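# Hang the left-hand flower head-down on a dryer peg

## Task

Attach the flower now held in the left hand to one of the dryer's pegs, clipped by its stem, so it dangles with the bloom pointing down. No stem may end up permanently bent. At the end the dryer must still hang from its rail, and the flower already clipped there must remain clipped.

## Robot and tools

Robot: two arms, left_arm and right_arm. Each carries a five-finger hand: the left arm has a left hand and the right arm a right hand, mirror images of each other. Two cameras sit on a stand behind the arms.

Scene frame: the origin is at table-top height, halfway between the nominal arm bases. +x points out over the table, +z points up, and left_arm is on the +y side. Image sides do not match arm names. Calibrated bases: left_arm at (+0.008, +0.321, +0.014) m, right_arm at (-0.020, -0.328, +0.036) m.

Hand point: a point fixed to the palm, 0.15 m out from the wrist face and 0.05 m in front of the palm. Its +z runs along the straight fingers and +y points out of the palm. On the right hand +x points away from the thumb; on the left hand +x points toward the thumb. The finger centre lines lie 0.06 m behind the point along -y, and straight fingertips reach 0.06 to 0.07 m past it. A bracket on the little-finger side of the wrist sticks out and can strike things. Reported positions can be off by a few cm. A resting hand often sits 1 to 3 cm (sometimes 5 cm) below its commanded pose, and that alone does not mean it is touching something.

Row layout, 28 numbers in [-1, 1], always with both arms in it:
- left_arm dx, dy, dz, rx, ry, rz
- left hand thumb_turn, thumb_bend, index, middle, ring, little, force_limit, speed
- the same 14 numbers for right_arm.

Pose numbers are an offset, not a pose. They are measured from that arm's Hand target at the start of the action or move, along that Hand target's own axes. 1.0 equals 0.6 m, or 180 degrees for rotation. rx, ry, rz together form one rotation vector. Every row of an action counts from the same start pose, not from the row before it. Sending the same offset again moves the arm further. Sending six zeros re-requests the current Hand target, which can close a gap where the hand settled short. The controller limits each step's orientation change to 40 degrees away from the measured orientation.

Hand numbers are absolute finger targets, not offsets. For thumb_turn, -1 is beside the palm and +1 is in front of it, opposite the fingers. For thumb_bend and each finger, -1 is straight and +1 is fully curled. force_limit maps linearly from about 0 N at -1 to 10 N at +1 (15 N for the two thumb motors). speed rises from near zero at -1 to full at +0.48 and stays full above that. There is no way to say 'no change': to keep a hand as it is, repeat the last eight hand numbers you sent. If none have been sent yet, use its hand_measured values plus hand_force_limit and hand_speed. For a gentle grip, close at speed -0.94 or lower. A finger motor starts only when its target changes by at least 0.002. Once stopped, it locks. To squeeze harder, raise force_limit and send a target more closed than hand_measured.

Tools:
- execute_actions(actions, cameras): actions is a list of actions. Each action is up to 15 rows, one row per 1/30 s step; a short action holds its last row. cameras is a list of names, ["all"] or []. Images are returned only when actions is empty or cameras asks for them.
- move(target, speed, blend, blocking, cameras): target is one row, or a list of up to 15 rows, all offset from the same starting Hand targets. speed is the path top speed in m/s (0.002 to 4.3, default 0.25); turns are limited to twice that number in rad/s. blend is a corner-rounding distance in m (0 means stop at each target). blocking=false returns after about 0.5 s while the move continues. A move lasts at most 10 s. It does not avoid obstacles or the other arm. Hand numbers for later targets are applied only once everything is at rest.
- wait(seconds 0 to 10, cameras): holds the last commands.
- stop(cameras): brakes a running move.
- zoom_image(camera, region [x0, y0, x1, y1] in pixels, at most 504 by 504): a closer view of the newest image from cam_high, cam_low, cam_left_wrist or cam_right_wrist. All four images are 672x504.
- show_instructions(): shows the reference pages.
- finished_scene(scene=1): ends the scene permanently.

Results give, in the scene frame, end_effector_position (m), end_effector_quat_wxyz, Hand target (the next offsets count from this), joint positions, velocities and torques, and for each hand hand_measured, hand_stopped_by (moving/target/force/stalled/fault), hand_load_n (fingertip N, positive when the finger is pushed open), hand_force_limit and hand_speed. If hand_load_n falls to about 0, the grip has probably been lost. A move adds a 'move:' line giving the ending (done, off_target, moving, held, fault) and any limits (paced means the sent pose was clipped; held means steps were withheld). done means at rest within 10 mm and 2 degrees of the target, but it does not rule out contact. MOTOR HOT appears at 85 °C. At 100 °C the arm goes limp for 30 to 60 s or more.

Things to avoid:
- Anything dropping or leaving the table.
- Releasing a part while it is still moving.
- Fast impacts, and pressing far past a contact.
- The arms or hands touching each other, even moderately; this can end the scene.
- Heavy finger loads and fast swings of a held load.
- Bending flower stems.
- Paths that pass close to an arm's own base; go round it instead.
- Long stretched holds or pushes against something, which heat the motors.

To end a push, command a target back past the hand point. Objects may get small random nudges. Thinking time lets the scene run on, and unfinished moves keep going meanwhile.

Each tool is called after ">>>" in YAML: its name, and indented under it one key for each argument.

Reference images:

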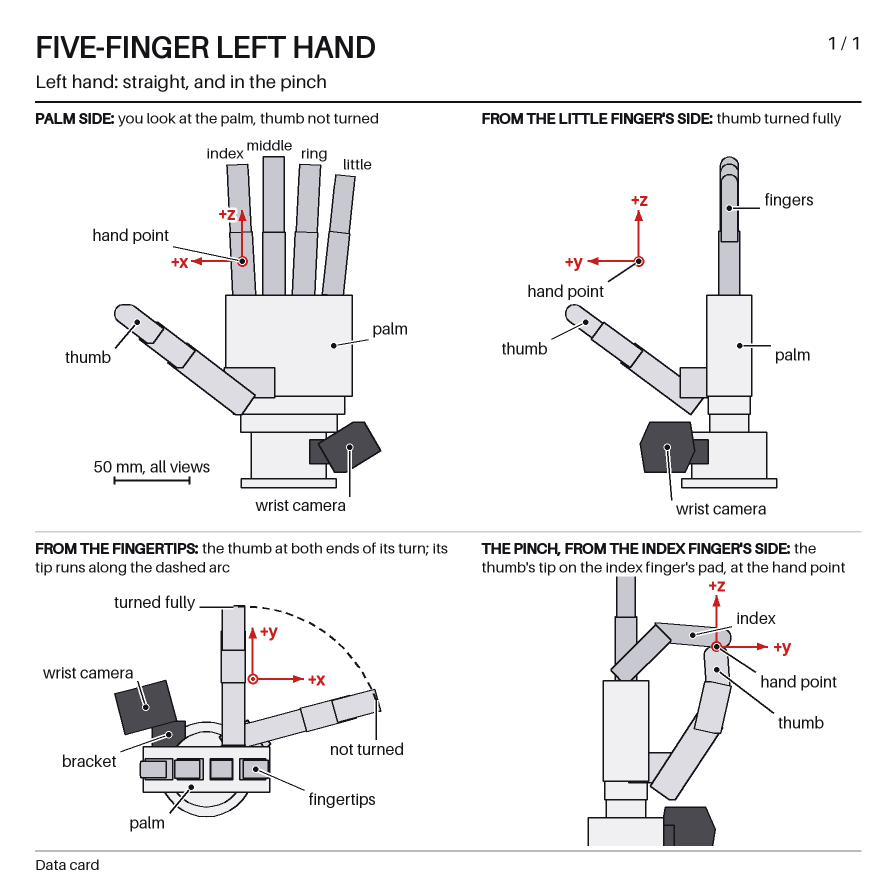

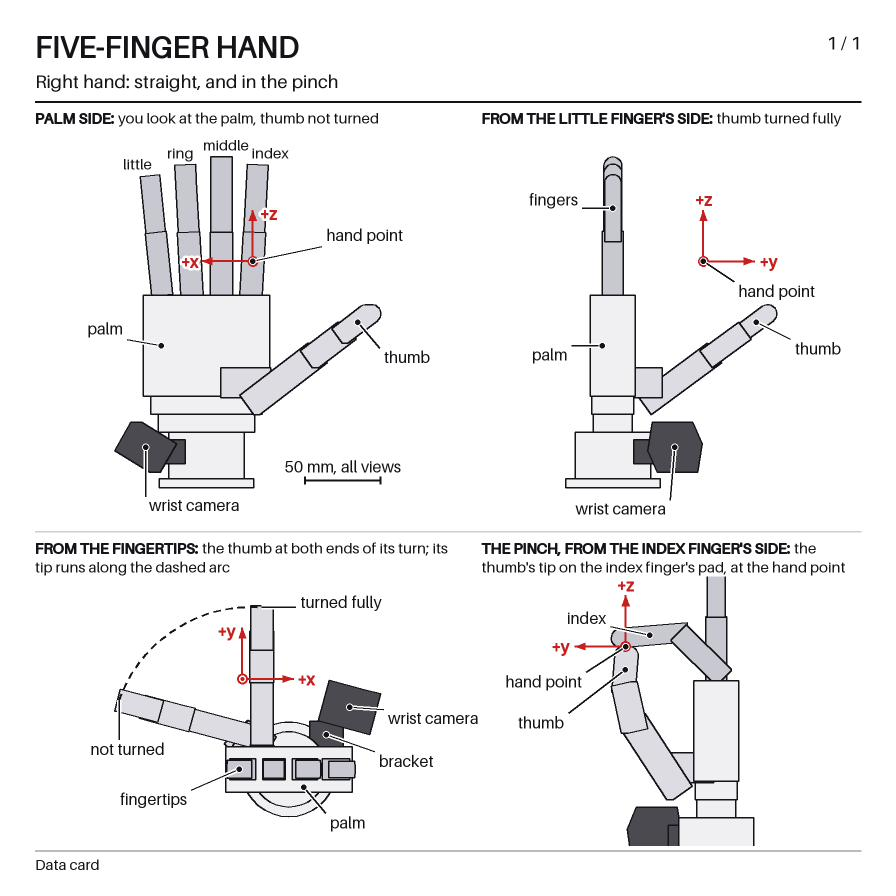

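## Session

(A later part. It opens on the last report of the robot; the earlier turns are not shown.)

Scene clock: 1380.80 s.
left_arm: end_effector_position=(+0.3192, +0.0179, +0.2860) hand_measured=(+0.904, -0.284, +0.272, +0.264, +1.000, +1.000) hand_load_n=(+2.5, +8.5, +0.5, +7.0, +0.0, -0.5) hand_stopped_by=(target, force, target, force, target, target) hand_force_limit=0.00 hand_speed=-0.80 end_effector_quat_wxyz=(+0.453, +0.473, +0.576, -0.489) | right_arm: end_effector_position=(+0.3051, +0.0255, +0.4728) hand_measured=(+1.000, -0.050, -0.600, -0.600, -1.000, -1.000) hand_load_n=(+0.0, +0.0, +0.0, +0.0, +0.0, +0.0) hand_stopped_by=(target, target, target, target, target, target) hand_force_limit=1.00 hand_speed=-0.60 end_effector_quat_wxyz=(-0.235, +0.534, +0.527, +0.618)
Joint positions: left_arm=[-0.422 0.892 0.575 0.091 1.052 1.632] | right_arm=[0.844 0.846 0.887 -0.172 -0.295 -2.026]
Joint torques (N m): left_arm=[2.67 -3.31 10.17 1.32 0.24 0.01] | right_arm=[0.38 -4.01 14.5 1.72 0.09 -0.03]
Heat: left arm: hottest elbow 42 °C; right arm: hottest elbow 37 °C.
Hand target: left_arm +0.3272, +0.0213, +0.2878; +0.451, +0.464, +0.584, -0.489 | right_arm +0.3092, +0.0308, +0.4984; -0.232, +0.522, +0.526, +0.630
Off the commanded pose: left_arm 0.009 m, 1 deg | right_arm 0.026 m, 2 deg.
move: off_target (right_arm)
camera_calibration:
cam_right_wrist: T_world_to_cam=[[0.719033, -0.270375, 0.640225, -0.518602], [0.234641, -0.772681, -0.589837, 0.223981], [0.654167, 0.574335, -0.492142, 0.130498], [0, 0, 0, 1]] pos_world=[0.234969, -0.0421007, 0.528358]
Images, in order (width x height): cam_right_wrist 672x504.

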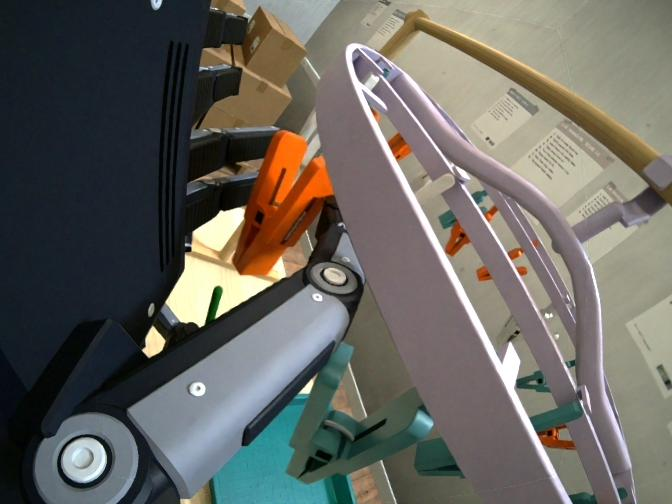

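>>> move:
  target: [0,0,0,0,0,0,0.904,-0.284,0.272,0.264,1,1,0,-0.8,-0.0345,-0.0294,-0.0013,0,0,0,1,-0.05,-0.6,-0.6,-1,-1,1,-0.6]
  speed: 0.05
  cameras: ["cam_right_wrist"]

>>> zoom_image:
  camera: "cam_right_wrist"
  region: [220, 120, 380, 280]

Scene clock: 1383.50 s.
left_arm: end_effector_position=(+0.3192, +0.0179, +0.2860) hand_measured=(+0.904, -0.284, +0.272, +0.264, +1.000, +1.000) hand_load_n=(+3.0, +9.0, +0.0, +7.0, +0.0, +0.0) hand_stopped_by=(target, force, target, force, target, target) hand_force_limit=0.00 hand_speed=-0.80 end_effector_quat_wxyz=(+0.453, +0.473, +0.576, -0.489) | right_arm: end_effector_position=(+0.3055, +0.0263, +0.4735) hand_measured=(+1.000, -0.050, -0.600, -0.600, -1.000, -1.000) hand_load_n=(+0.0, +0.0, +0.0, +0.0, +0.0, +0.0) hand_stopped_by=(target, target, target, target, target, target) hand_force_limit=1.00 hand_speed=-0.60 end_effector_quat_wxyz=(-0.231, +0.530, +0.522, +0.627)
Joint positions: left_arm=[-0.422 0.892 0.575 0.091 1.052 1.632] | right_arm=[0.853 0.846 0.873 -0.137 -0.275 -2.026]
Joint torques (N m): left_arm=[2.67 -3.31 10.17 1.32 0.24 0.01] | right_arm=[1.38 -5.3 9.25 2.7 0.1 -0.01]
Heat: left arm: hottest elbow 42 °C; right arm: hottest elbow 37 °C.
Hand target: left_arm +0.3272, +0.0213, +0.2878; +0.451, +0.464, +0.584, -0.489 | right_arm +0.3012, +0.0307, +0.4725; -0.232, +0.522, +0.526, +0.630
Off the commanded pose: left_arm 0.009 m, 1 deg | right_arm 0.006 m, 1 deg.
move: done
camera_calibration:
cam_right_wrist: T_world_to_cam=[[0.705601, -0.287705, 0.647575, -0.518105], [0.235438, -0.766765, -0.597193, 0.22787], [0.668353, 0.573844, -0.473294, 0.116898], [0, 0, 0, 1]] pos_world=[0.233797, -0.0414198, 0.526921]
Images, in order (width x height): cam_right_wrist 672x504.

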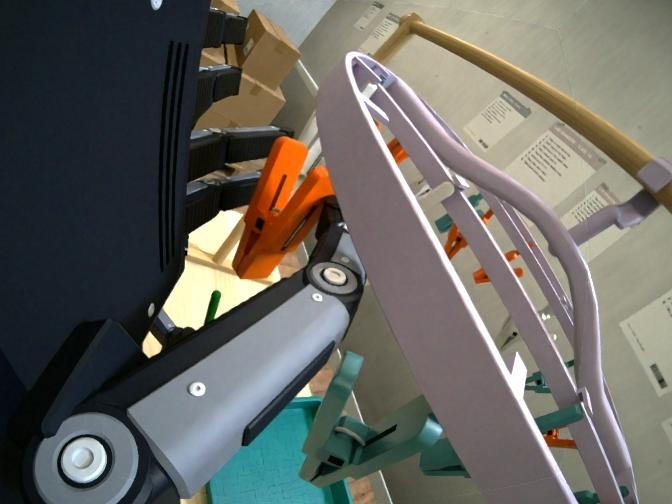

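Scaled by 3.150 from the camera's 672x504 image, which has a finer 960x720 frame.

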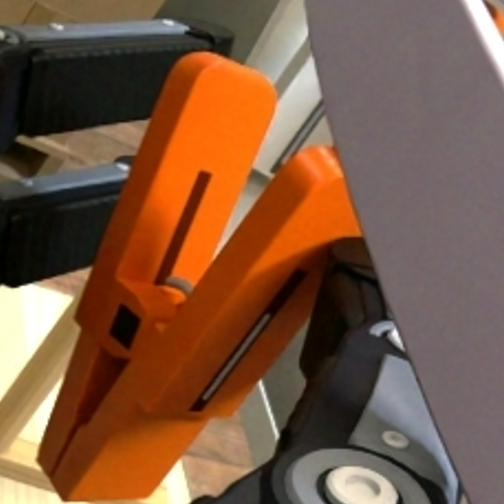

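>>> move:
  target: [0,0,0,0,0,0,0.904,-0.284,0.272,0.264,1,1,0,-0.8,-0.0078,-0.0160,0.0007,0,0,0,1,-0.05,-0.6,-0.6,-1,-1,1,-0.6]
  speed: 0.05
  cameras: ["cam_right_wrist"]

>>> zoom_image:
  camera: "cam_right_wrist"
  region: [220, 120, 380, 280]

Scene clock: 1385.03 s.
left_arm: end_effector_position=(+0.3192, +0.0179, +0.2860) hand_measured=(+0.904, -0.284, +0.272, +0.264, +1.000, +1.000) hand_load_n=(+2.5, +8.5, +0.5, +6.5, +0.0, +0.0) hand_stopped_by=(target, force, target, force, target, target) hand_force_limit=0.00 hand_speed=-0.80 end_effector_quat_wxyz=(+0.453, +0.473, +0.576, -0.489) | right_arm: end_effector_position=(+0.3006, +0.0305, +0.4634) hand_measured=(+1.000, -0.050, -0.600, -0.600, -1.000, -1.000) hand_load_n=(+0.5, +0.0, +0.0, +0.0, +0.0, +0.0) hand_stopped_by=(target, target, target, target, target, target) hand_force_limit=1.00 hand_speed=-0.60 end_effector_quat_wxyz=(-0.230, +0.531, +0.523, +0.626)
Joint positions: left_arm=[-0.422 0.892 0.575 0.091 1.052 1.632] | right_arm=[0.877 0.846 0.849 -0.117 -0.252 -2.026]
Joint torques (N m): left_arm=[2.67 -3.31 10.15 1.33 0.24 0.01] | right_arm=[1.44 -5.66 9.13 2.62 0.11 0.04]
Heat: left arm: hottest elbow 42 °C; right arm: hottest elbow 37 °C.
Hand target: left_arm +0.3272, +0.0213, +0.2878; +0.451, +0.464, +0.584, -0.489 | right_arm +0.2948, +0.0332, +0.4642; -0.232, +0.522, +0.526, +0.630
Off the commanded pose: left_arm 0.009 m, 1 deg | right_arm 0.006 m, 1 deg.
move: done
camera_calibration:
cam_right_wrist: T_world_to_cam=[[0.706245, -0.28419, 0.648425, -0.507524], [0.235371, -0.769545, -0.593633, 0.224746], [0.667697, 0.571871, -0.476597, 0.114785], [0, 0, 0, 1]] pos_world=[0.228896, -0.0369231, 0.517214]
Images, in order (width x height): cam_right_wrist 672x504.

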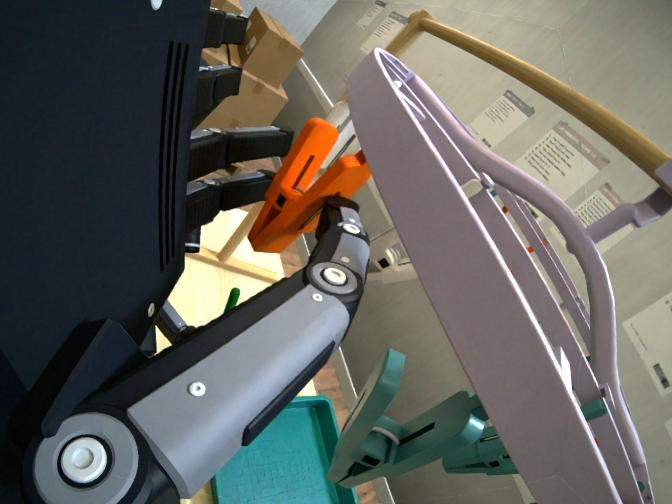

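Scaled by 3.150 from the camera's 672x504 image, which has a finer 960x720 frame.

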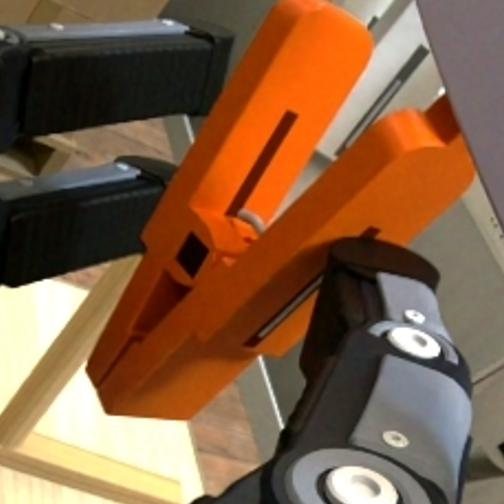

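>>> wait:
  seconds: 0.1
  cameras: ["cam_high","cam_low"]

>>> zoom_image:
  camera: "cam_high"
  region: [280, 20, 520, 200]

>>> zoom_image:
  camera: "cam_low"
  region: [290, 90, 450, 210]

Scene clock: 1390.43 s.
left_arm: end_effector_position=(+0.3192, +0.0179, +0.2860) hand_measured=(+0.904, -0.284, +0.272, +0.264, +1.000, +1.000) hand_load_n=(+2.5, +9.0, +0.5, +7.0, +0.0, +0.0) hand_stopped_by=(target, force, target, force, target, target) hand_force_limit=0.00 hand_speed=-0.80 end_effector_quat_wxyz=(+0.453, +0.473, +0.576, -0.489) | right_arm: end_effector_position=(+0.3006, +0.0305, +0.4634) hand_measured=(+1.000, -0.050, -0.600, -0.600, -1.000, -1.000) hand_load_n=(+0.0, +0.0, +0.0, +0.0, +0.0, +0.0) hand_stopped_by=(target, target, target, target, target, target) hand_force_limit=1.00 hand_speed=-0.60 end_effector_quat_wxyz=(-0.230, +0.531, +0.523, +0.626)
Joint positions: left_arm=[-0.422 0.892 0.575 0.091 1.052 1.632] | right_arm=[0.877 0.846 0.849 -0.117 -0.252 -2.026]
Joint torques (N m): left_arm=[2.67 -3.25 10.15 1.33 0.25 0.01] | right_arm=[1.49 -5.6 9.17 2.67 0.09 0.02]
Heat: left arm: hottest elbow 42 °C; right arm: hottest elbow 36 °C.
Hand target: left_arm +0.3272, +0.0213, +0.2878; +0.451, +0.464, +0.584, -0.489 | right_arm +0.2948, +0.0332, +0.4642; -0.232, +0.522, +0.526, +0.630
Off the commanded pose: left_arm 0.009 m, 1 deg | right_arm 0.006 m, 1 deg.
wait: 0.10 s; at rest from the start
Images, in order (width x height): cam_high 672x504, cam_low 672x504.

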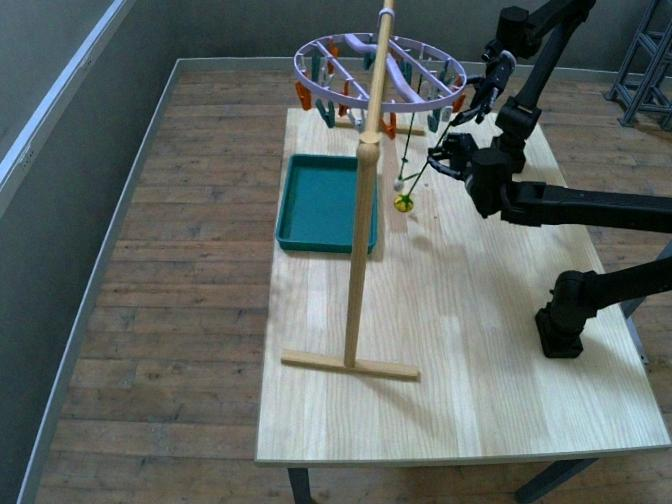

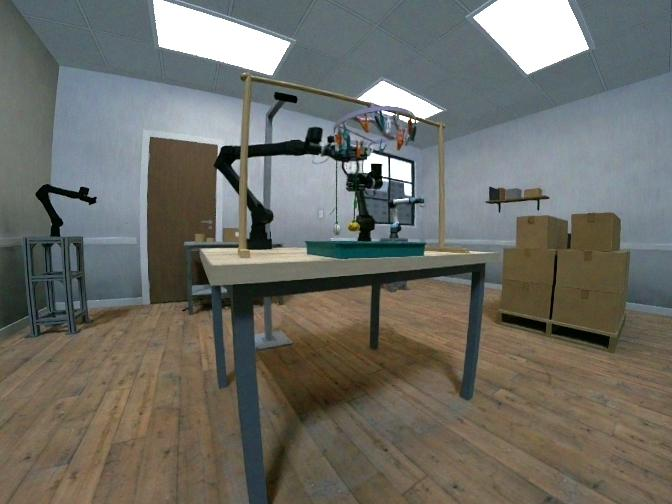

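Scaled by 2.100 from the camera's 672x504 image, which has a finer 960x720 frame.

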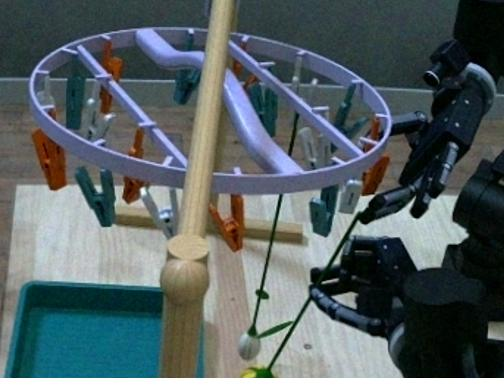

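Scaled by 3.150 from the camera's 672x504 image, which has a finer 960x720 frame.

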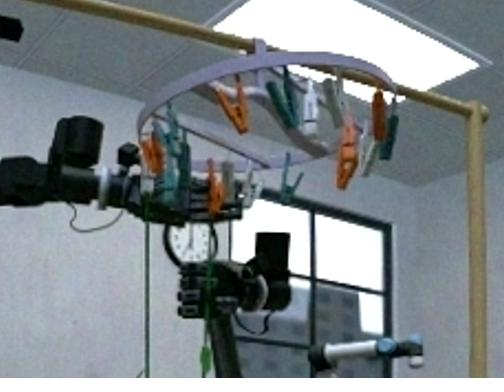

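>>> move:
  target: [0,0,0,0,0,0,0.904,-0.284,0.272,0.264,1,1,0,-0.8,-0.0167,-0.0003,-0.0027,0,0,0,1,-0.05,-0.6,-0.6,-1,-1,1,-0.6]
  speed: 0.05
  cameras: ["cam_right_wrist"]

>>> zoom_image:
  camera: "cam_right_wrist"
  region: [220, 100, 380, 260]

Scene clock: 1394.93 s.
left_arm: end_effector_position=(+0.3192, +0.0179, +0.2860) hand_measured=(+0.904, -0.284, +0.272, +0.264, +1.000, +1.000) hand_load_n=(+2.5, +9.0, +0.5, +7.0, +0.0, +0.0) hand_stopped_by=(target, force, target, force, target, target) hand_force_limit=0.00 hand_speed=-0.80 end_effector_quat_wxyz=(+0.453, +0.473, +0.576, -0.489) | right_arm: end_effector_position=(+0.2987, +0.0320, +0.4525) hand_measured=(+1.000, -0.050, -0.600, -0.600, -1.000, -1.000) hand_load_n=(+0.0, +0.0, +0.0, +0.0, +0.0, +0.0) hand_stopped_by=(target, target, target, target, target, target) hand_force_limit=1.00 hand_speed=-0.60 end_effector_quat_wxyz=(-0.234, +0.529, +0.527, +0.623)
Joint positions: left_arm=[-0.422 0.892 0.575 0.091 1.052 1.632] | right_arm=[0.877 0.846 0.824 -0.097 -0.264 -2.026]
Joint torques (N m): left_arm=[2.67 -3.31 10.17 1.33 0.25 0.01] | right_arm=[0.15 -5.77 9.1 2.62 -0.09 0.01]
Heat: left arm: hottest elbow 42 °C; right arm: hottest elbow 36 °C.
Hand target: left_arm +0.3272, +0.0213, +0.2878; +0.451, +0.464, +0.584, -0.489 | right_arm +0.2975, +0.0292, +0.4552; -0.232, +0.522, +0.526, +0.630
Off the commanded pose: left_arm 0.009 m, 1 deg | right_arm 0.004 m, 1 deg.
move: done
camera_calibration:
cam_right_wrist: T_world_to_cam=[[0.712079, -0.274171, 0.646354, -0.499769], [0.241987, -0.768354, -0.592515, 0.217251], [0.65908, 0.578327, -0.480783, 0.114286], [0, 0, 0, 1]] pos_world=[0.227979, -0.0361909, 0.506699]
Images, in order (width x height): cam_right_wrist 672x504.

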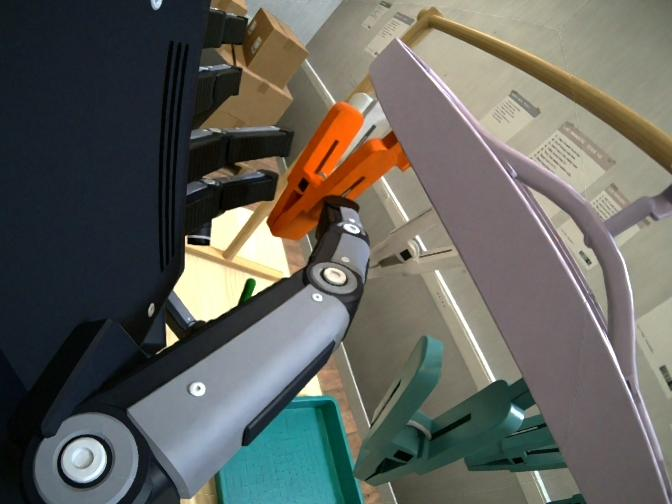

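Scaled by 3.150 from the camera's 672x504 image, which has a finer 960x720 frame.

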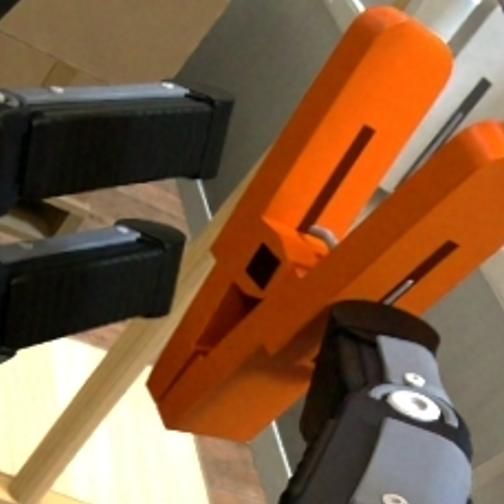

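>>> move:
  target: [0,0,0,0,0,0,0.904,-0.284,0.272,0.264,1,1,0,-0.8,0,-0.04,0,0,0,0,1,-0.05,-0.6,-0.6,-1,-1,1,-0.6]
  speed: 0.08
  cameras: ["cam_right_wrist"]

>>> zoom_image:
  camera: "cam_right_wrist"
  region: [280, 80, 480, 280]

Scene clock: 1399.80 s.
left_arm: end_effector_position=(+0.3192, +0.0179, +0.2860) hand_measured=(+0.904, -0.284, +0.272, +0.264, +1.000, +1.000) hand_load_n=(+2.5, +9.0, +0.5, +6.5, +0.0, +0.0) hand_stopped_by=(target, force, target, force, target, target) hand_force_limit=0.00 hand_speed=-0.80 end_effector_quat_wxyz=(+0.453, +0.473, +0.576, -0.489) | right_arm: end_effector_position=(+0.2839, +0.0359, +0.4429) hand_measured=(+1.000, -0.050, -0.600, -0.600, -1.000, -1.000) hand_load_n=(+0.0, +0.0, +0.0, +0.0, +0.0, +0.0) hand_stopped_by=(target, target, target, target, target, target) hand_force_limit=1.00 hand_speed=-0.60 end_effector_quat_wxyz=(-0.228, +0.530, +0.526, +0.625)
Joint positions: left_arm=[-0.422 0.892 0.575 0.091 1.052 1.632] | right_arm=[0.937 0.829 0.789 -0.078 -0.191 -2.026]
Joint torques (N m): left_arm=[2.67 -3.25 10.15 1.33 0.25 0.01] | right_arm=[1.38 -5.83 9.07 2.71 0.09 0.1]
Heat: left arm: hottest elbow 42 °C; right arm: hottest elbow 36 °C.
Hand target: left_arm +0.3272, +0.0213, +0.2878; +0.451, +0.464, +0.584, -0.489 | right_arm +0.2774, +0.0372, +0.4452; -0.232, +0.522, +0.526, +0.630
Off the commanded pose: left_arm 0.009 m, 1 deg | right_arm 0.007 m, 1 deg.
move: done
camera_calibration:
cam_right_wrist: T_world_to_cam=[[0.704, -0.279581, 0.652854, -0.482463], [0.237786, -0.773407, -0.587622, 0.217413], [0.66921, 0.568925, -0.477998, 0.113353], [0, 0, 0, 1]] pos_world=[0.212099, -0.0312285, 0.496917]
Images, in order (width x height): cam_right_wrist 672x504.

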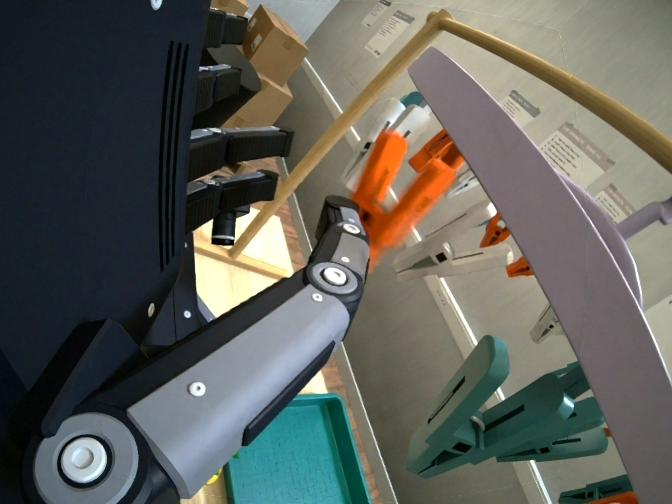

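Scaled by 2.520 from the camera's 672x504 image, which has a finer 960x720 frame.

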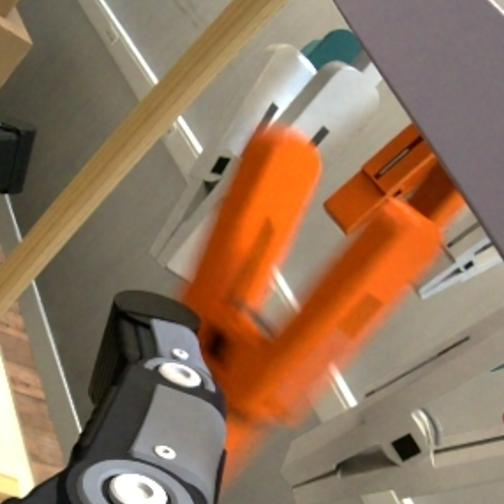

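>>> wait:
  seconds: 1.5
  cameras: ["cam_right_wrist"]

>>> zoom_image:
  camera: "cam_right_wrist"
  region: [280, 80, 480, 280]

Scene clock: 1401.80 s.
left_arm: end_effector_position=(+0.3192, +0.0179, +0.2860) hand_measured=(+0.904, -0.284, +0.272, +0.264, +1.000, +1.000) hand_load_n=(+2.5, +8.5, +0.5, +7.0, +0.0, +0.0) hand_stopped_by=(target, force, target, force, target, target) hand_force_limit=0.00 hand_speed=-0.80 end_effector_quat_wxyz=(+0.453, +0.473, +0.576, -0.489) | right_arm: end_effector_position=(+0.2839, +0.0359, +0.4429) hand_measured=(+1.000, -0.050, -0.600, -0.600, -1.000, -1.000) hand_load_n=(+0.5, +0.0, +0.0, +0.0, +0.5, +0.0) hand_stopped_by=(target, target, target, target, target, target) hand_force_limit=1.00 hand_speed=-0.60 end_effector_quat_wxyz=(-0.228, +0.530, +0.526, +0.625)
Joint positions: left_arm=[-0.422 0.892 0.575 0.091 1.052 1.632] | right_arm=[0.937 0.829 0.789 -0.078 -0.191 -2.026]
Joint torques (N m): left_arm=[2.67 -3.25 10.17 1.33 0.25 0.01] | right_arm=[1.38 -5.89 9.07 2.71 0.09 0.12]
Heat: left arm: hottest elbow 42 °C; right arm: hottest elbow 36 °C.
Hand target: left_arm +0.3272, +0.0213, +0.2878; +0.451, +0.464, +0.584, -0.489 | right_arm +0.2774, +0.0373, +0.4452; -0.232, +0.522, +0.526, +0.630
Off the commanded pose: left_arm 0.009 m, 1 deg | right_arm 0.007 m, 1 deg.
wait: 1.50 s; at rest from the start
camera_calibration:
cam_right_wrist: T_world_to_cam=[[0.704, -0.279581, 0.652854, -0.482463], [0.237786, -0.773407, -0.587622, 0.217413], [0.66921, 0.568925, -0.477998, 0.113353], [0, 0, 0, 1]] pos_world=[0.212099, -0.0312285, 0.496917]
Images, in order (width x height): cam_right_wrist 672x504.

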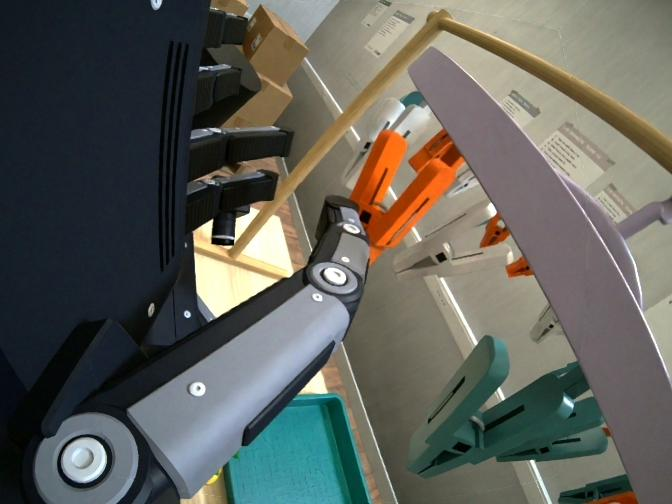

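Scaled by 2.520 from the camera's 672x504 image, which has a finer 960x720 frame.

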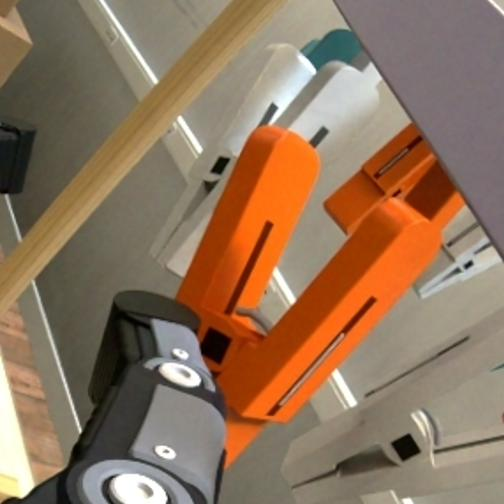

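>>> move:
  target:
    - [0,0,0,0,0,0,0.904,-0.284,0.272,0.264,1,1,0,-0.8,0,-0.055,0,0,0,0,1,-0.05,-0.6,-0.6,-1,-1,1,-0.6]
    - [0,0,0,0,0,0,0.904,-0.284,0.272,0.264,1,1,0,-0.8,0.1043,-0.0303,-0.0174,0,0,0,1,-0.05,-0.6,-0.6,-1,-1,1,-0.6]
  speed: 0.1
  cameras: ["cam_right_wrist"]

>>> zoom_image:
  camera: "cam_right_wrist"
  region: [300, 170, 500, 370]

Scene clock: 1406.80 s.
left_arm: end_effector_position=(+0.3192, +0.0179, +0.2860) hand_measured=(+0.904, -0.284, +0.272, +0.264, +1.000, +1.000) hand_load_n=(+2.5, +8.5, +0.5, +7.0, +0.0, +0.0) hand_stopped_by=(target, force, target, force, target, target) hand_force_limit=0.00 hand_speed=-0.80 end_effector_quat_wxyz=(+0.453, +0.473, +0.576, -0.489) | right_arm: end_effector_position=(+0.2408, +0.0464, +0.4670) hand_measured=(+1.000, -0.050, -0.600, -0.600, -1.000, -1.000) hand_load_n=(+0.0, +0.0, +0.0, +0.0, +0.0, +0.0) hand_stopped_by=(target, target, target, target, target, target) hand_force_limit=1.00 hand_speed=-0.60 end_effector_quat_wxyz=(-0.220, +0.531, +0.535, +0.620)
Joint positions: left_arm=[-0.422 0.892 0.575 0.091 1.052 1.632] | right_arm=[1.097 0.789 0.845 -0.193 -0.033 -2.024]
Joint torques (N m): left_arm=[2.73 -3.31 10.17 1.32 0.24 0.01] | right_arm=[1.55 -4.07 14.32 1.5 0.14 0.25]
Heat: left arm: hottest elbow 42 °C; right arm: hottest elbow 36 °C.
Hand target: left_arm +0.3272, +0.0213, +0.2878; +0.451, +0.464, +0.584, -0.489 | right_arm +0.2361, +0.0501, +0.4949; -0.232, +0.522, +0.526, +0.630
Off the commanded pose: left_arm 0.009 m, 1 deg | right_arm 0.029 m, 2 deg.
move: off_target (right_arm)
camera_calibration:
cam_right_wrist: T_world_to_cam=[[0.700763, -0.261402, 0.663778, -0.47003], [0.242865, -0.787457, -0.566505, 0.239445], [0.670782, 0.558194, -0.488335, 0.152694], [0, 0, 0, 1]] pos_world=[0.168803, -0.0195469, 0.522208]
Images, in order (width x height): cam_right_wrist 672x504.

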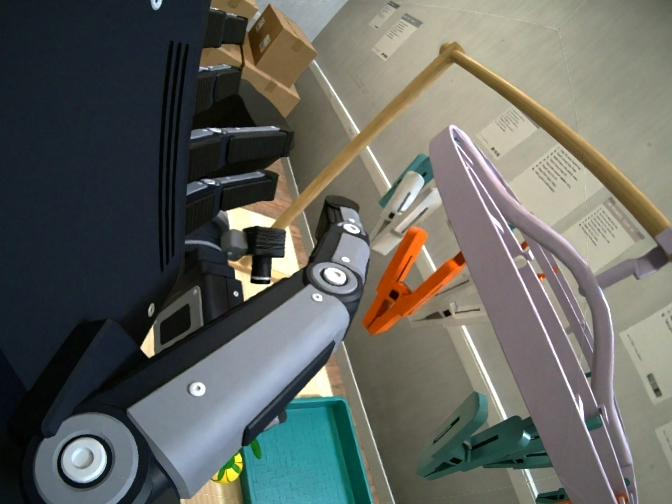

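Scaled by 2.520 from the camera's 672x504 image, which has a finer 960x720 frame.

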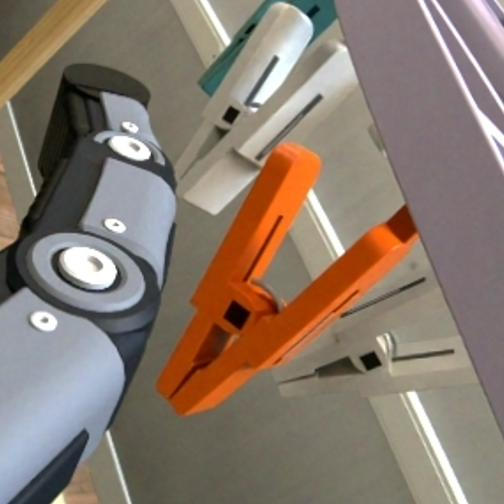

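>>> move:
  target:
    - [0,0,0,0,0,0,0.904,-0.284,0.272,0.264,1,1,0,-0.8,-0.0456,0.0884,0.0089,0,0,0,1,-0.05,-0.6,-0.6,-1,-1,1,-0.6]
    - [0,0,0,0,0,0,0.904,-0.284,0.272,0.264,1,1,0,-0.8,-0.0538,0.1094,0.0096,0,0,0,1,-0.05,-0.6,-0.6,-1,-1,1,-0.6]
  speed: 0.06
  cameras: ["cam_right_wrist"]

>>> zoom_image:
  camera: "cam_right_wrist"
  region: [220, 120, 380, 280]

Scene clock: 1410.80 s.
left_arm: end_effector_position=(+0.3192, +0.0179, +0.2860) hand_measured=(+0.904, -0.284, +0.272, +0.264, +1.000, +1.000) hand_load_n=(+2.5, +8.5, +0.5, +7.0, +0.0, +0.0) hand_stopped_by=(target, force, target, force, target, target) hand_force_limit=0.00 hand_speed=-0.80 end_effector_quat_wxyz=(+0.453, +0.473, +0.576, -0.489) | right_arm: end_effector_position=(+0.2951, +0.0226, +0.4603) hand_measured=(+1.000, -0.050, -0.600, -0.600, -1.000, -1.000) hand_load_n=(+0.0, +0.0, +0.0, +0.0, +0.0, +0.0) hand_stopped_by=(target, target, target, target, target, target) hand_force_limit=1.00 hand_speed=-0.60 end_effector_quat_wxyz=(-0.238, +0.538, +0.533, +0.608)
Joint positions: left_arm=[-0.422 0.892 0.575 0.091 1.052 1.632] | right_arm=[0.857 0.822 0.86 -0.193 -0.293 -2.024]
Joint torques (N m): left_arm=[2.67 -3.31 10.17 1.32 0.25 0.01] | right_arm=[-0.91 -3.78 14.53 2.66 -0.07 -0.07]
Heat: left arm: hottest elbow 42 °C; right arm: hottest elbow 37 °C.
Hand target: left_arm +0.3272, +0.0213, +0.2878; +0.451, +0.464, +0.584, -0.489 | right_arm +0.3048, +0.0248, +0.4929; -0.232, +0.522, +0.526, +0.630
Off the commanded pose: left_arm 0.009 m, 1 deg | right_arm 0.034 m, 3 deg.
move: off_target (right_arm)
camera_calibration:
cam_right_wrist: T_world_to_cam=[[0.732122, -0.252198, 0.632767, -0.50508], [0.232851, -0.780316, -0.580419, 0.212908], [0.640139, 0.572278, -0.512562, 0.146161], [0, 0, 0, 1]] pos_world=[0.22664, -0.0448893, 0.518091]
Images, in order (width x height): cam_right_wrist 672x504.

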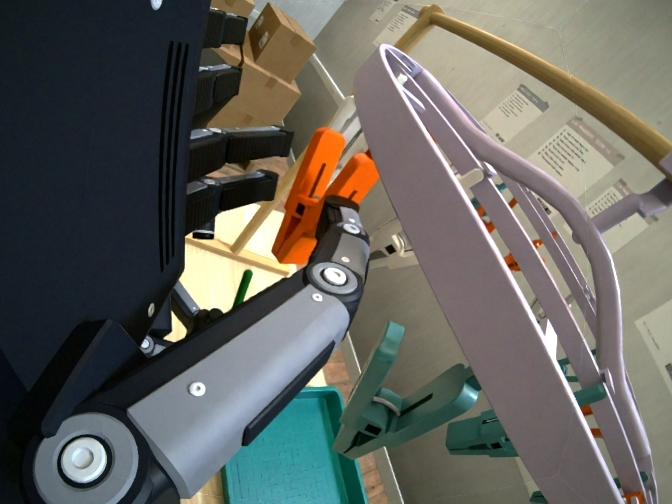

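Scaled by 3.150 from the camera's 672x504 image, which has a finer 960x720 frame.

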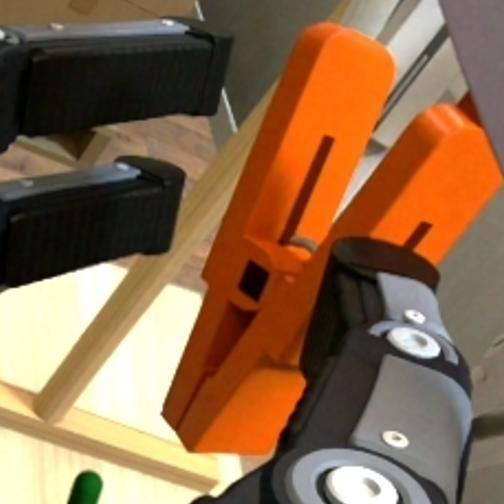

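>>> move:
  target: [0,0,0,0,0,0,0.904,-0.284,0.272,0.264,1,1,0,-0.8,0.0032,0.0037,0.0115,0,0,0,1,-0.05,-0.6,-0.6,-1,-1,1,-0.6]
  speed: 0.05
  cameras: ["cam_right_wrist"]

>>> zoom_image:
  camera: "cam_right_wrist"
  region: [220, 120, 380, 280]

Scene clock: 1412.60 s.
left_arm: end_effector_position=(+0.3192, +0.0179, +0.2860) hand_measured=(+0.904, -0.284, +0.272, +0.264, +1.000, +1.000) hand_load_n=(+2.5, +9.0, +0.0, +6.5, +0.0, +0.0) hand_stopped_by=(target, force, target, force, target, target) hand_force_limit=0.00 hand_speed=-0.80 end_effector_quat_wxyz=(+0.453, +0.473, +0.576, -0.489) | right_arm: end_effector_position=(+0.2996, +0.0277, +0.4619) hand_measured=(+1.000, -0.050, -0.600, -0.600, -1.000, -1.000) hand_load_n=(+0.0, +0.0, +0.0, +0.0, +0.0, +0.0) hand_stopped_by=(target, target, target, target, target, target) hand_force_limit=1.00 hand_speed=-0.60 end_effector_quat_wxyz=(-0.238, +0.538, +0.534, +0.607)
Joint positions: left_arm=[-0.422 0.892 0.575 0.091 1.052 1.632] | right_arm=[0.857 0.843 0.874 -0.188 -0.293 -2.024]
Joint torques (N m): left_arm=[2.67 -3.31 10.15 1.32 0.24 0.01] | right_arm=[-0.21 -3.66 14.6 2.67 0.05 -0.06]
Heat: left arm: hottest elbow 42 °C; right arm: hottest elbow 37 °C.
Hand target: left_arm +0.3272, +0.0213, +0.2878; +0.451, +0.464, +0.584, -0.489 | right_arm +0.3089, +0.0308, +0.4946; -0.232, +0.522, +0.526, +0.630
Off the commanded pose: left_arm 0.009 m, 1 deg | right_arm 0.034 m, 3 deg.
move: off_target (right_arm)
camera_calibration:
cam_right_wrist: T_world_to_cam=[[0.73279, -0.251421, 0.632303, -0.508066], [0.23229, -0.780984, -0.579746, 0.21671], [0.639578, 0.57171, -0.513894, 0.141854], [0, 0, 0, 1]] pos_world=[0.231239, -0.0395905, 0.519786]
Images, in order (width x height): cam_right_wrist 672x504.

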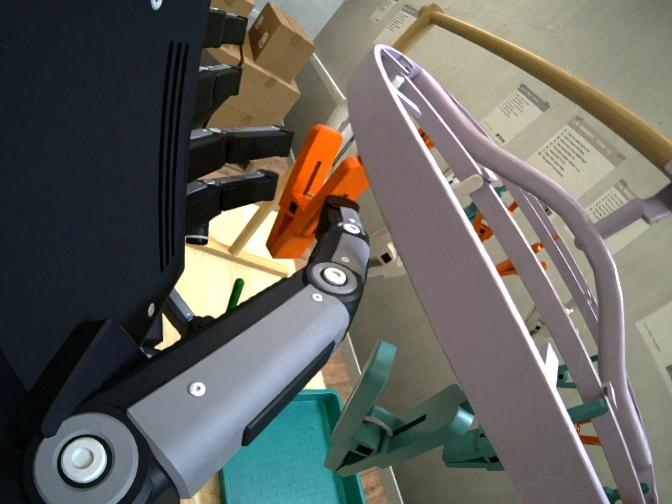

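Scaled by 3.150 from the camera's 672x504 image, which has a finer 960x720 frame.

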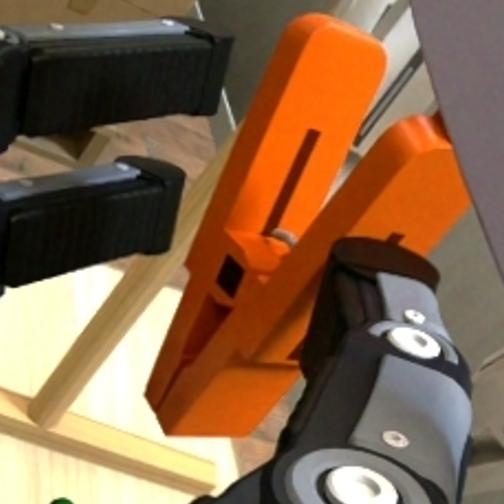

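>>> move:
  target: [0,0,0,0,0,0,0.904,-0.284,0.272,0.264,1,1,0,-0.8,0.0070,0.0026,0.0008,0,0,0,1,-0.05,-0.6,-0.6,-1,-1,1,-0.6]
  speed: 0.05
  cameras: ["cam_right_wrist"]

>>> zoom_image:
  camera: "cam_right_wrist"
  region: [220, 120, 380, 280]

Scene clock: 1420.67 s.
left_arm: end_effector_position=(+0.3192, +0.0179, +0.2860) hand_measured=(+0.904, -0.284, +0.272, +0.264, +1.000, +1.000) hand_load_n=(+2.5, +8.5, +0.5, +6.5, +0.0, +0.0) hand_stopped_by=(target, force, target, force, target, target) hand_force_limit=0.00 hand_speed=-0.80 end_effector_quat_wxyz=(+0.453, +0.473, +0.576, -0.489) | right_arm: end_effector_position=(+0.3009, +0.0289, +0.4697) hand_measured=(+1.000, -0.050, -0.600, -0.600, -1.000, -1.000) hand_load_n=(+0.0, +0.0, +0.0, +0.0, +0.0, +0.0) hand_stopped_by=(target, target, target, target, target, target) hand_force_limit=1.00 hand_speed=-0.60 end_effector_quat_wxyz=(-0.238, +0.536, +0.532, +0.612)
Joint positions: left_arm=[-0.422 0.892 0.575 0.091 1.052 1.632] | right_arm=[0.857 0.847 0.889 -0.188 -0.292 -2.024]
Joint torques (N m): left_arm=[2.73 -3.31 10.15 1.32 0.25 0.01] | right_arm=[-0.5 -3.84 14.49 2.3 0.09 -0.06]
Heat: left arm: hottest elbow 42 °C; right arm: hottest elbow 37 °C.
Hand target: left_arm +0.3272, +0.0213, +0.2878; +0.451, +0.464, +0.584, -0.489 | right_arm +0.3090, +0.0318, +0.4992; -0.232, +0.522, +0.526, +0.630
Off the commanded pose: left_arm 0.009 m, 1 deg | right_arm 0.031 m, 3 deg.
move: off_target (right_arm)
camera_calibration:
cam_right_wrist: T_world_to_cam=[[0.72799, -0.257336, 0.63546, -0.513506], [0.235507, -0.776616, -0.584297, 0.222876], [0.643869, 0.575018, -0.504765, 0.138833], [0, 0, 0, 1]] pos_world=[0.231948, -0.0388852, 0.526616]
Images, in order (width x height): cam_right_wrist 672x504.

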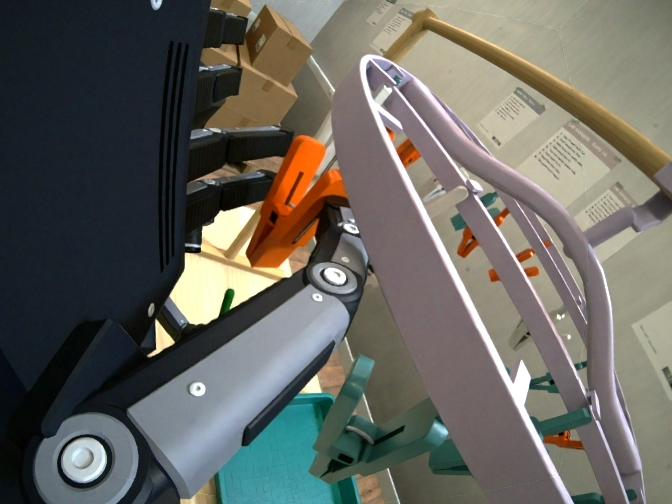

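Scaled by 3.150 from the camera's 672x504 image, which has a finer 960x720 frame.

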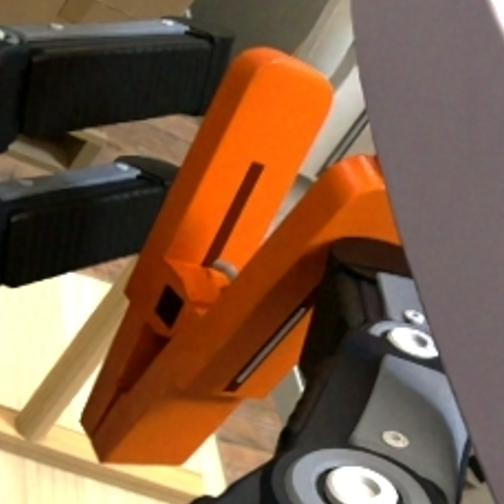

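>>> move:
  target:
    - [0,0,0,0,0,0,0.904,-0.284,0.272,0.264,1,1,0,-0.8,0,0,0,0,0,0,1,-0.05,-0.6,-0.3,-1,-1,1,-0.5]
    - [0,0,0,0,0,0,0.904,-0.284,0.272,0.264,1,1,0,-0.8,0,0,0,0,0,0,1,-0.05,-0.6,-0.21,-1,-1,1,-0.6]
  speed: 0.05
  cameras: ["cam_right_wrist"]

>>> zoom_image:
  camera: "cam_right_wrist"
  region: [220, 120, 380, 280]

Scene clock: 1423.53 s.
left_arm: end_effector_position=(+0.3192, +0.0179, +0.2860) hand_measured=(+0.904, -0.284, +0.272, +0.264, +1.000, +1.000) hand_load_n=(+2.5, +8.5, +0.5, +7.0, +0.0, +0.0) hand_stopped_by=(target, force, target, force, target, target) hand_force_limit=0.00 hand_speed=-0.80 end_effector_quat_wxyz=(+0.453, +0.473, +0.576, -0.489) | right_arm: end_effector_position=(+0.3010, +0.0288, +0.4697) hand_measured=(+1.000, -0.050, -0.600, -0.212, -1.000, -1.000) hand_load_n=(+0.5, +3.5, +0.0, +4.0, +0.0, +0.0) hand_stopped_by=(target, target, target, target, target, target) hand_force_limit=1.00 hand_speed=-0.60 end_effector_quat_wxyz=(-0.237, +0.536, +0.532, +0.612)
Joint positions: left_arm=[-0.422 0.892 0.575 0.091 1.052 1.632] | right_arm=[0.857 0.847 0.889 -0.188 -0.291 -2.025]
Joint torques (N m): left_arm=[2.67 -3.31 10.15 1.33 0.24 0.01] | right_arm=[-0.09 -3.9 14.48 2.29 0.09 -0.06]
Heat: left arm: hottest elbow 42 °C; right arm: hottest elbow 37 °C.
Hand target: left_arm +0.3272, +0.0213, +0.2878; +0.451, +0.464, +0.584, -0.489 | right_arm +0.3090, +0.0317, +0.4992; -0.232, +0.522, +0.526, +0.630
Off the commanded pose: left_arm 0.009 m, 1 deg | right_arm 0.031 m, 3 deg.
move: off_target (right_arm); target 2's new numbers were sent with right_arm's hand 0.031 m and 3 deg from that target
camera_calibration:
cam_right_wrist: T_world_to_cam=[[0.727681, -0.257458, 0.635764, -0.513673], [0.235497, -0.776765, -0.584103, 0.222746], [0.644221, 0.574762, -0.504607, 0.138594], [0, 0, 0, 1]] pos_world=[0.232049, -0.0388862, 0.526617]
Images, in order (width x height): cam_right_wrist 672x504.

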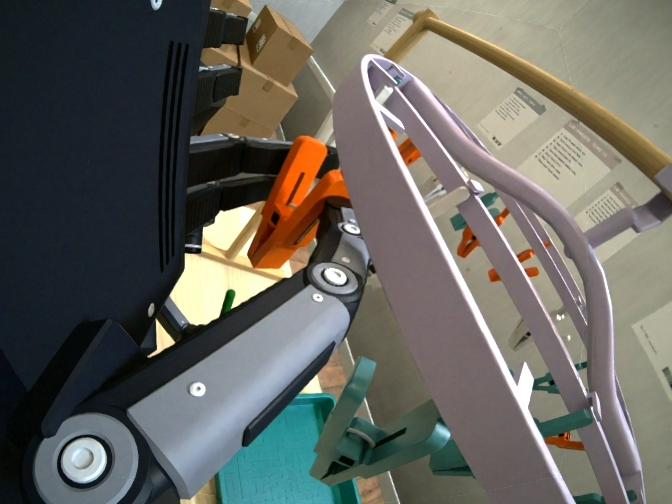

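Scaled by 3.150 from the camera's 672x504 image, which has a finer 960x720 frame.

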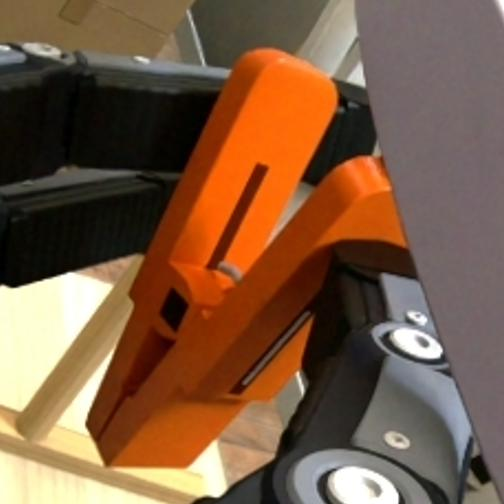

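>>> move:
  target: [0,0,0,0,0,0,0.904,-0.284,0.272,0.264,1,1,0,-0.8,0,0,0,0,0,0,1,-0.05,-0.6,0.25,-1,-1,1,-0.5]
  speed: 0.05
  cameras: ["cam_right_wrist"]

>>> zoom_image:
  camera: "cam_right_wrist"
  region: [220, 120, 380, 280]

Scene clock: 1424.83 s.
left_arm: end_effector_position=(+0.3192, +0.0179, +0.2860) hand_measured=(+0.904, -0.284, +0.272, +0.264, +1.000, +1.000) hand_load_n=(+2.5, +9.0, +0.5, +7.0, +0.0, +0.0) hand_stopped_by=(target, force, target, force, target, target) hand_force_limit=0.00 hand_speed=-0.80 end_effector_quat_wxyz=(+0.453, +0.473, +0.576, -0.489) | right_arm: end_effector_position=(+0.3010, +0.0289, +0.4696) hand_measured=(+1.000, -0.052, -0.600, -0.172, -1.000, -1.000) hand_load_n=(+0.5, +10.5, +0.0, +12.0, +0.0, +0.0) hand_stopped_by=(target, target, target, force, target, target) hand_force_limit=1.00 hand_speed=-0.50 end_effector_quat_wxyz=(-0.237, +0.536, +0.532, +0.611)
Joint positions: left_arm=[-0.422 0.892 0.575 0.091 1.052 1.632] | right_arm=[0.857 0.848 0.889 -0.188 -0.291 -2.025]
Joint torques (N m): left_arm=[2.67 -3.31 10.17 1.32 0.25 0.01] | right_arm=[-0.38 -4.25 14.48 2.24 0.05 -0.06]
Heat: left arm: hottest elbow 42 °C; right arm: hottest elbow 37 °C.
Hand target: left_arm +0.3272, +0.0213, +0.2878; +0.451, +0.464, +0.584, -0.489 | right_arm +0.3090, +0.0318, +0.4991; -0.232, +0.522, +0.526, +0.630
Off the commanded pose: left_arm 0.009 m, 1 deg | right_arm 0.031 m, 3 deg.
move: off_target (right_arm)
camera_calibration:
cam_right_wrist: T_world_to_cam=[[0.727793, -0.257255, 0.635717, -0.513577], [0.235374, -0.77697, -0.583881, 0.222669], [0.64414, 0.574576, -0.504922, 0.138664], [0, 0, 0, 1]] pos_world=[0.232049, -0.0387866, 0.526516]
Images, in order (width x height): cam_right_wrist 672x504.

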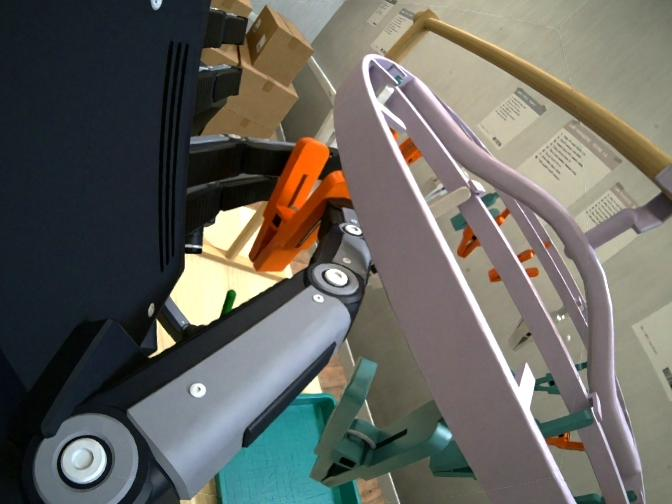

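Scaled by 3.150 from the camera's 672x504 image, which has a finer 960x720 frame.

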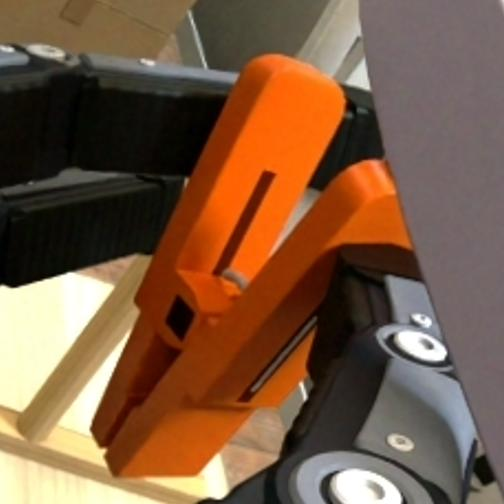

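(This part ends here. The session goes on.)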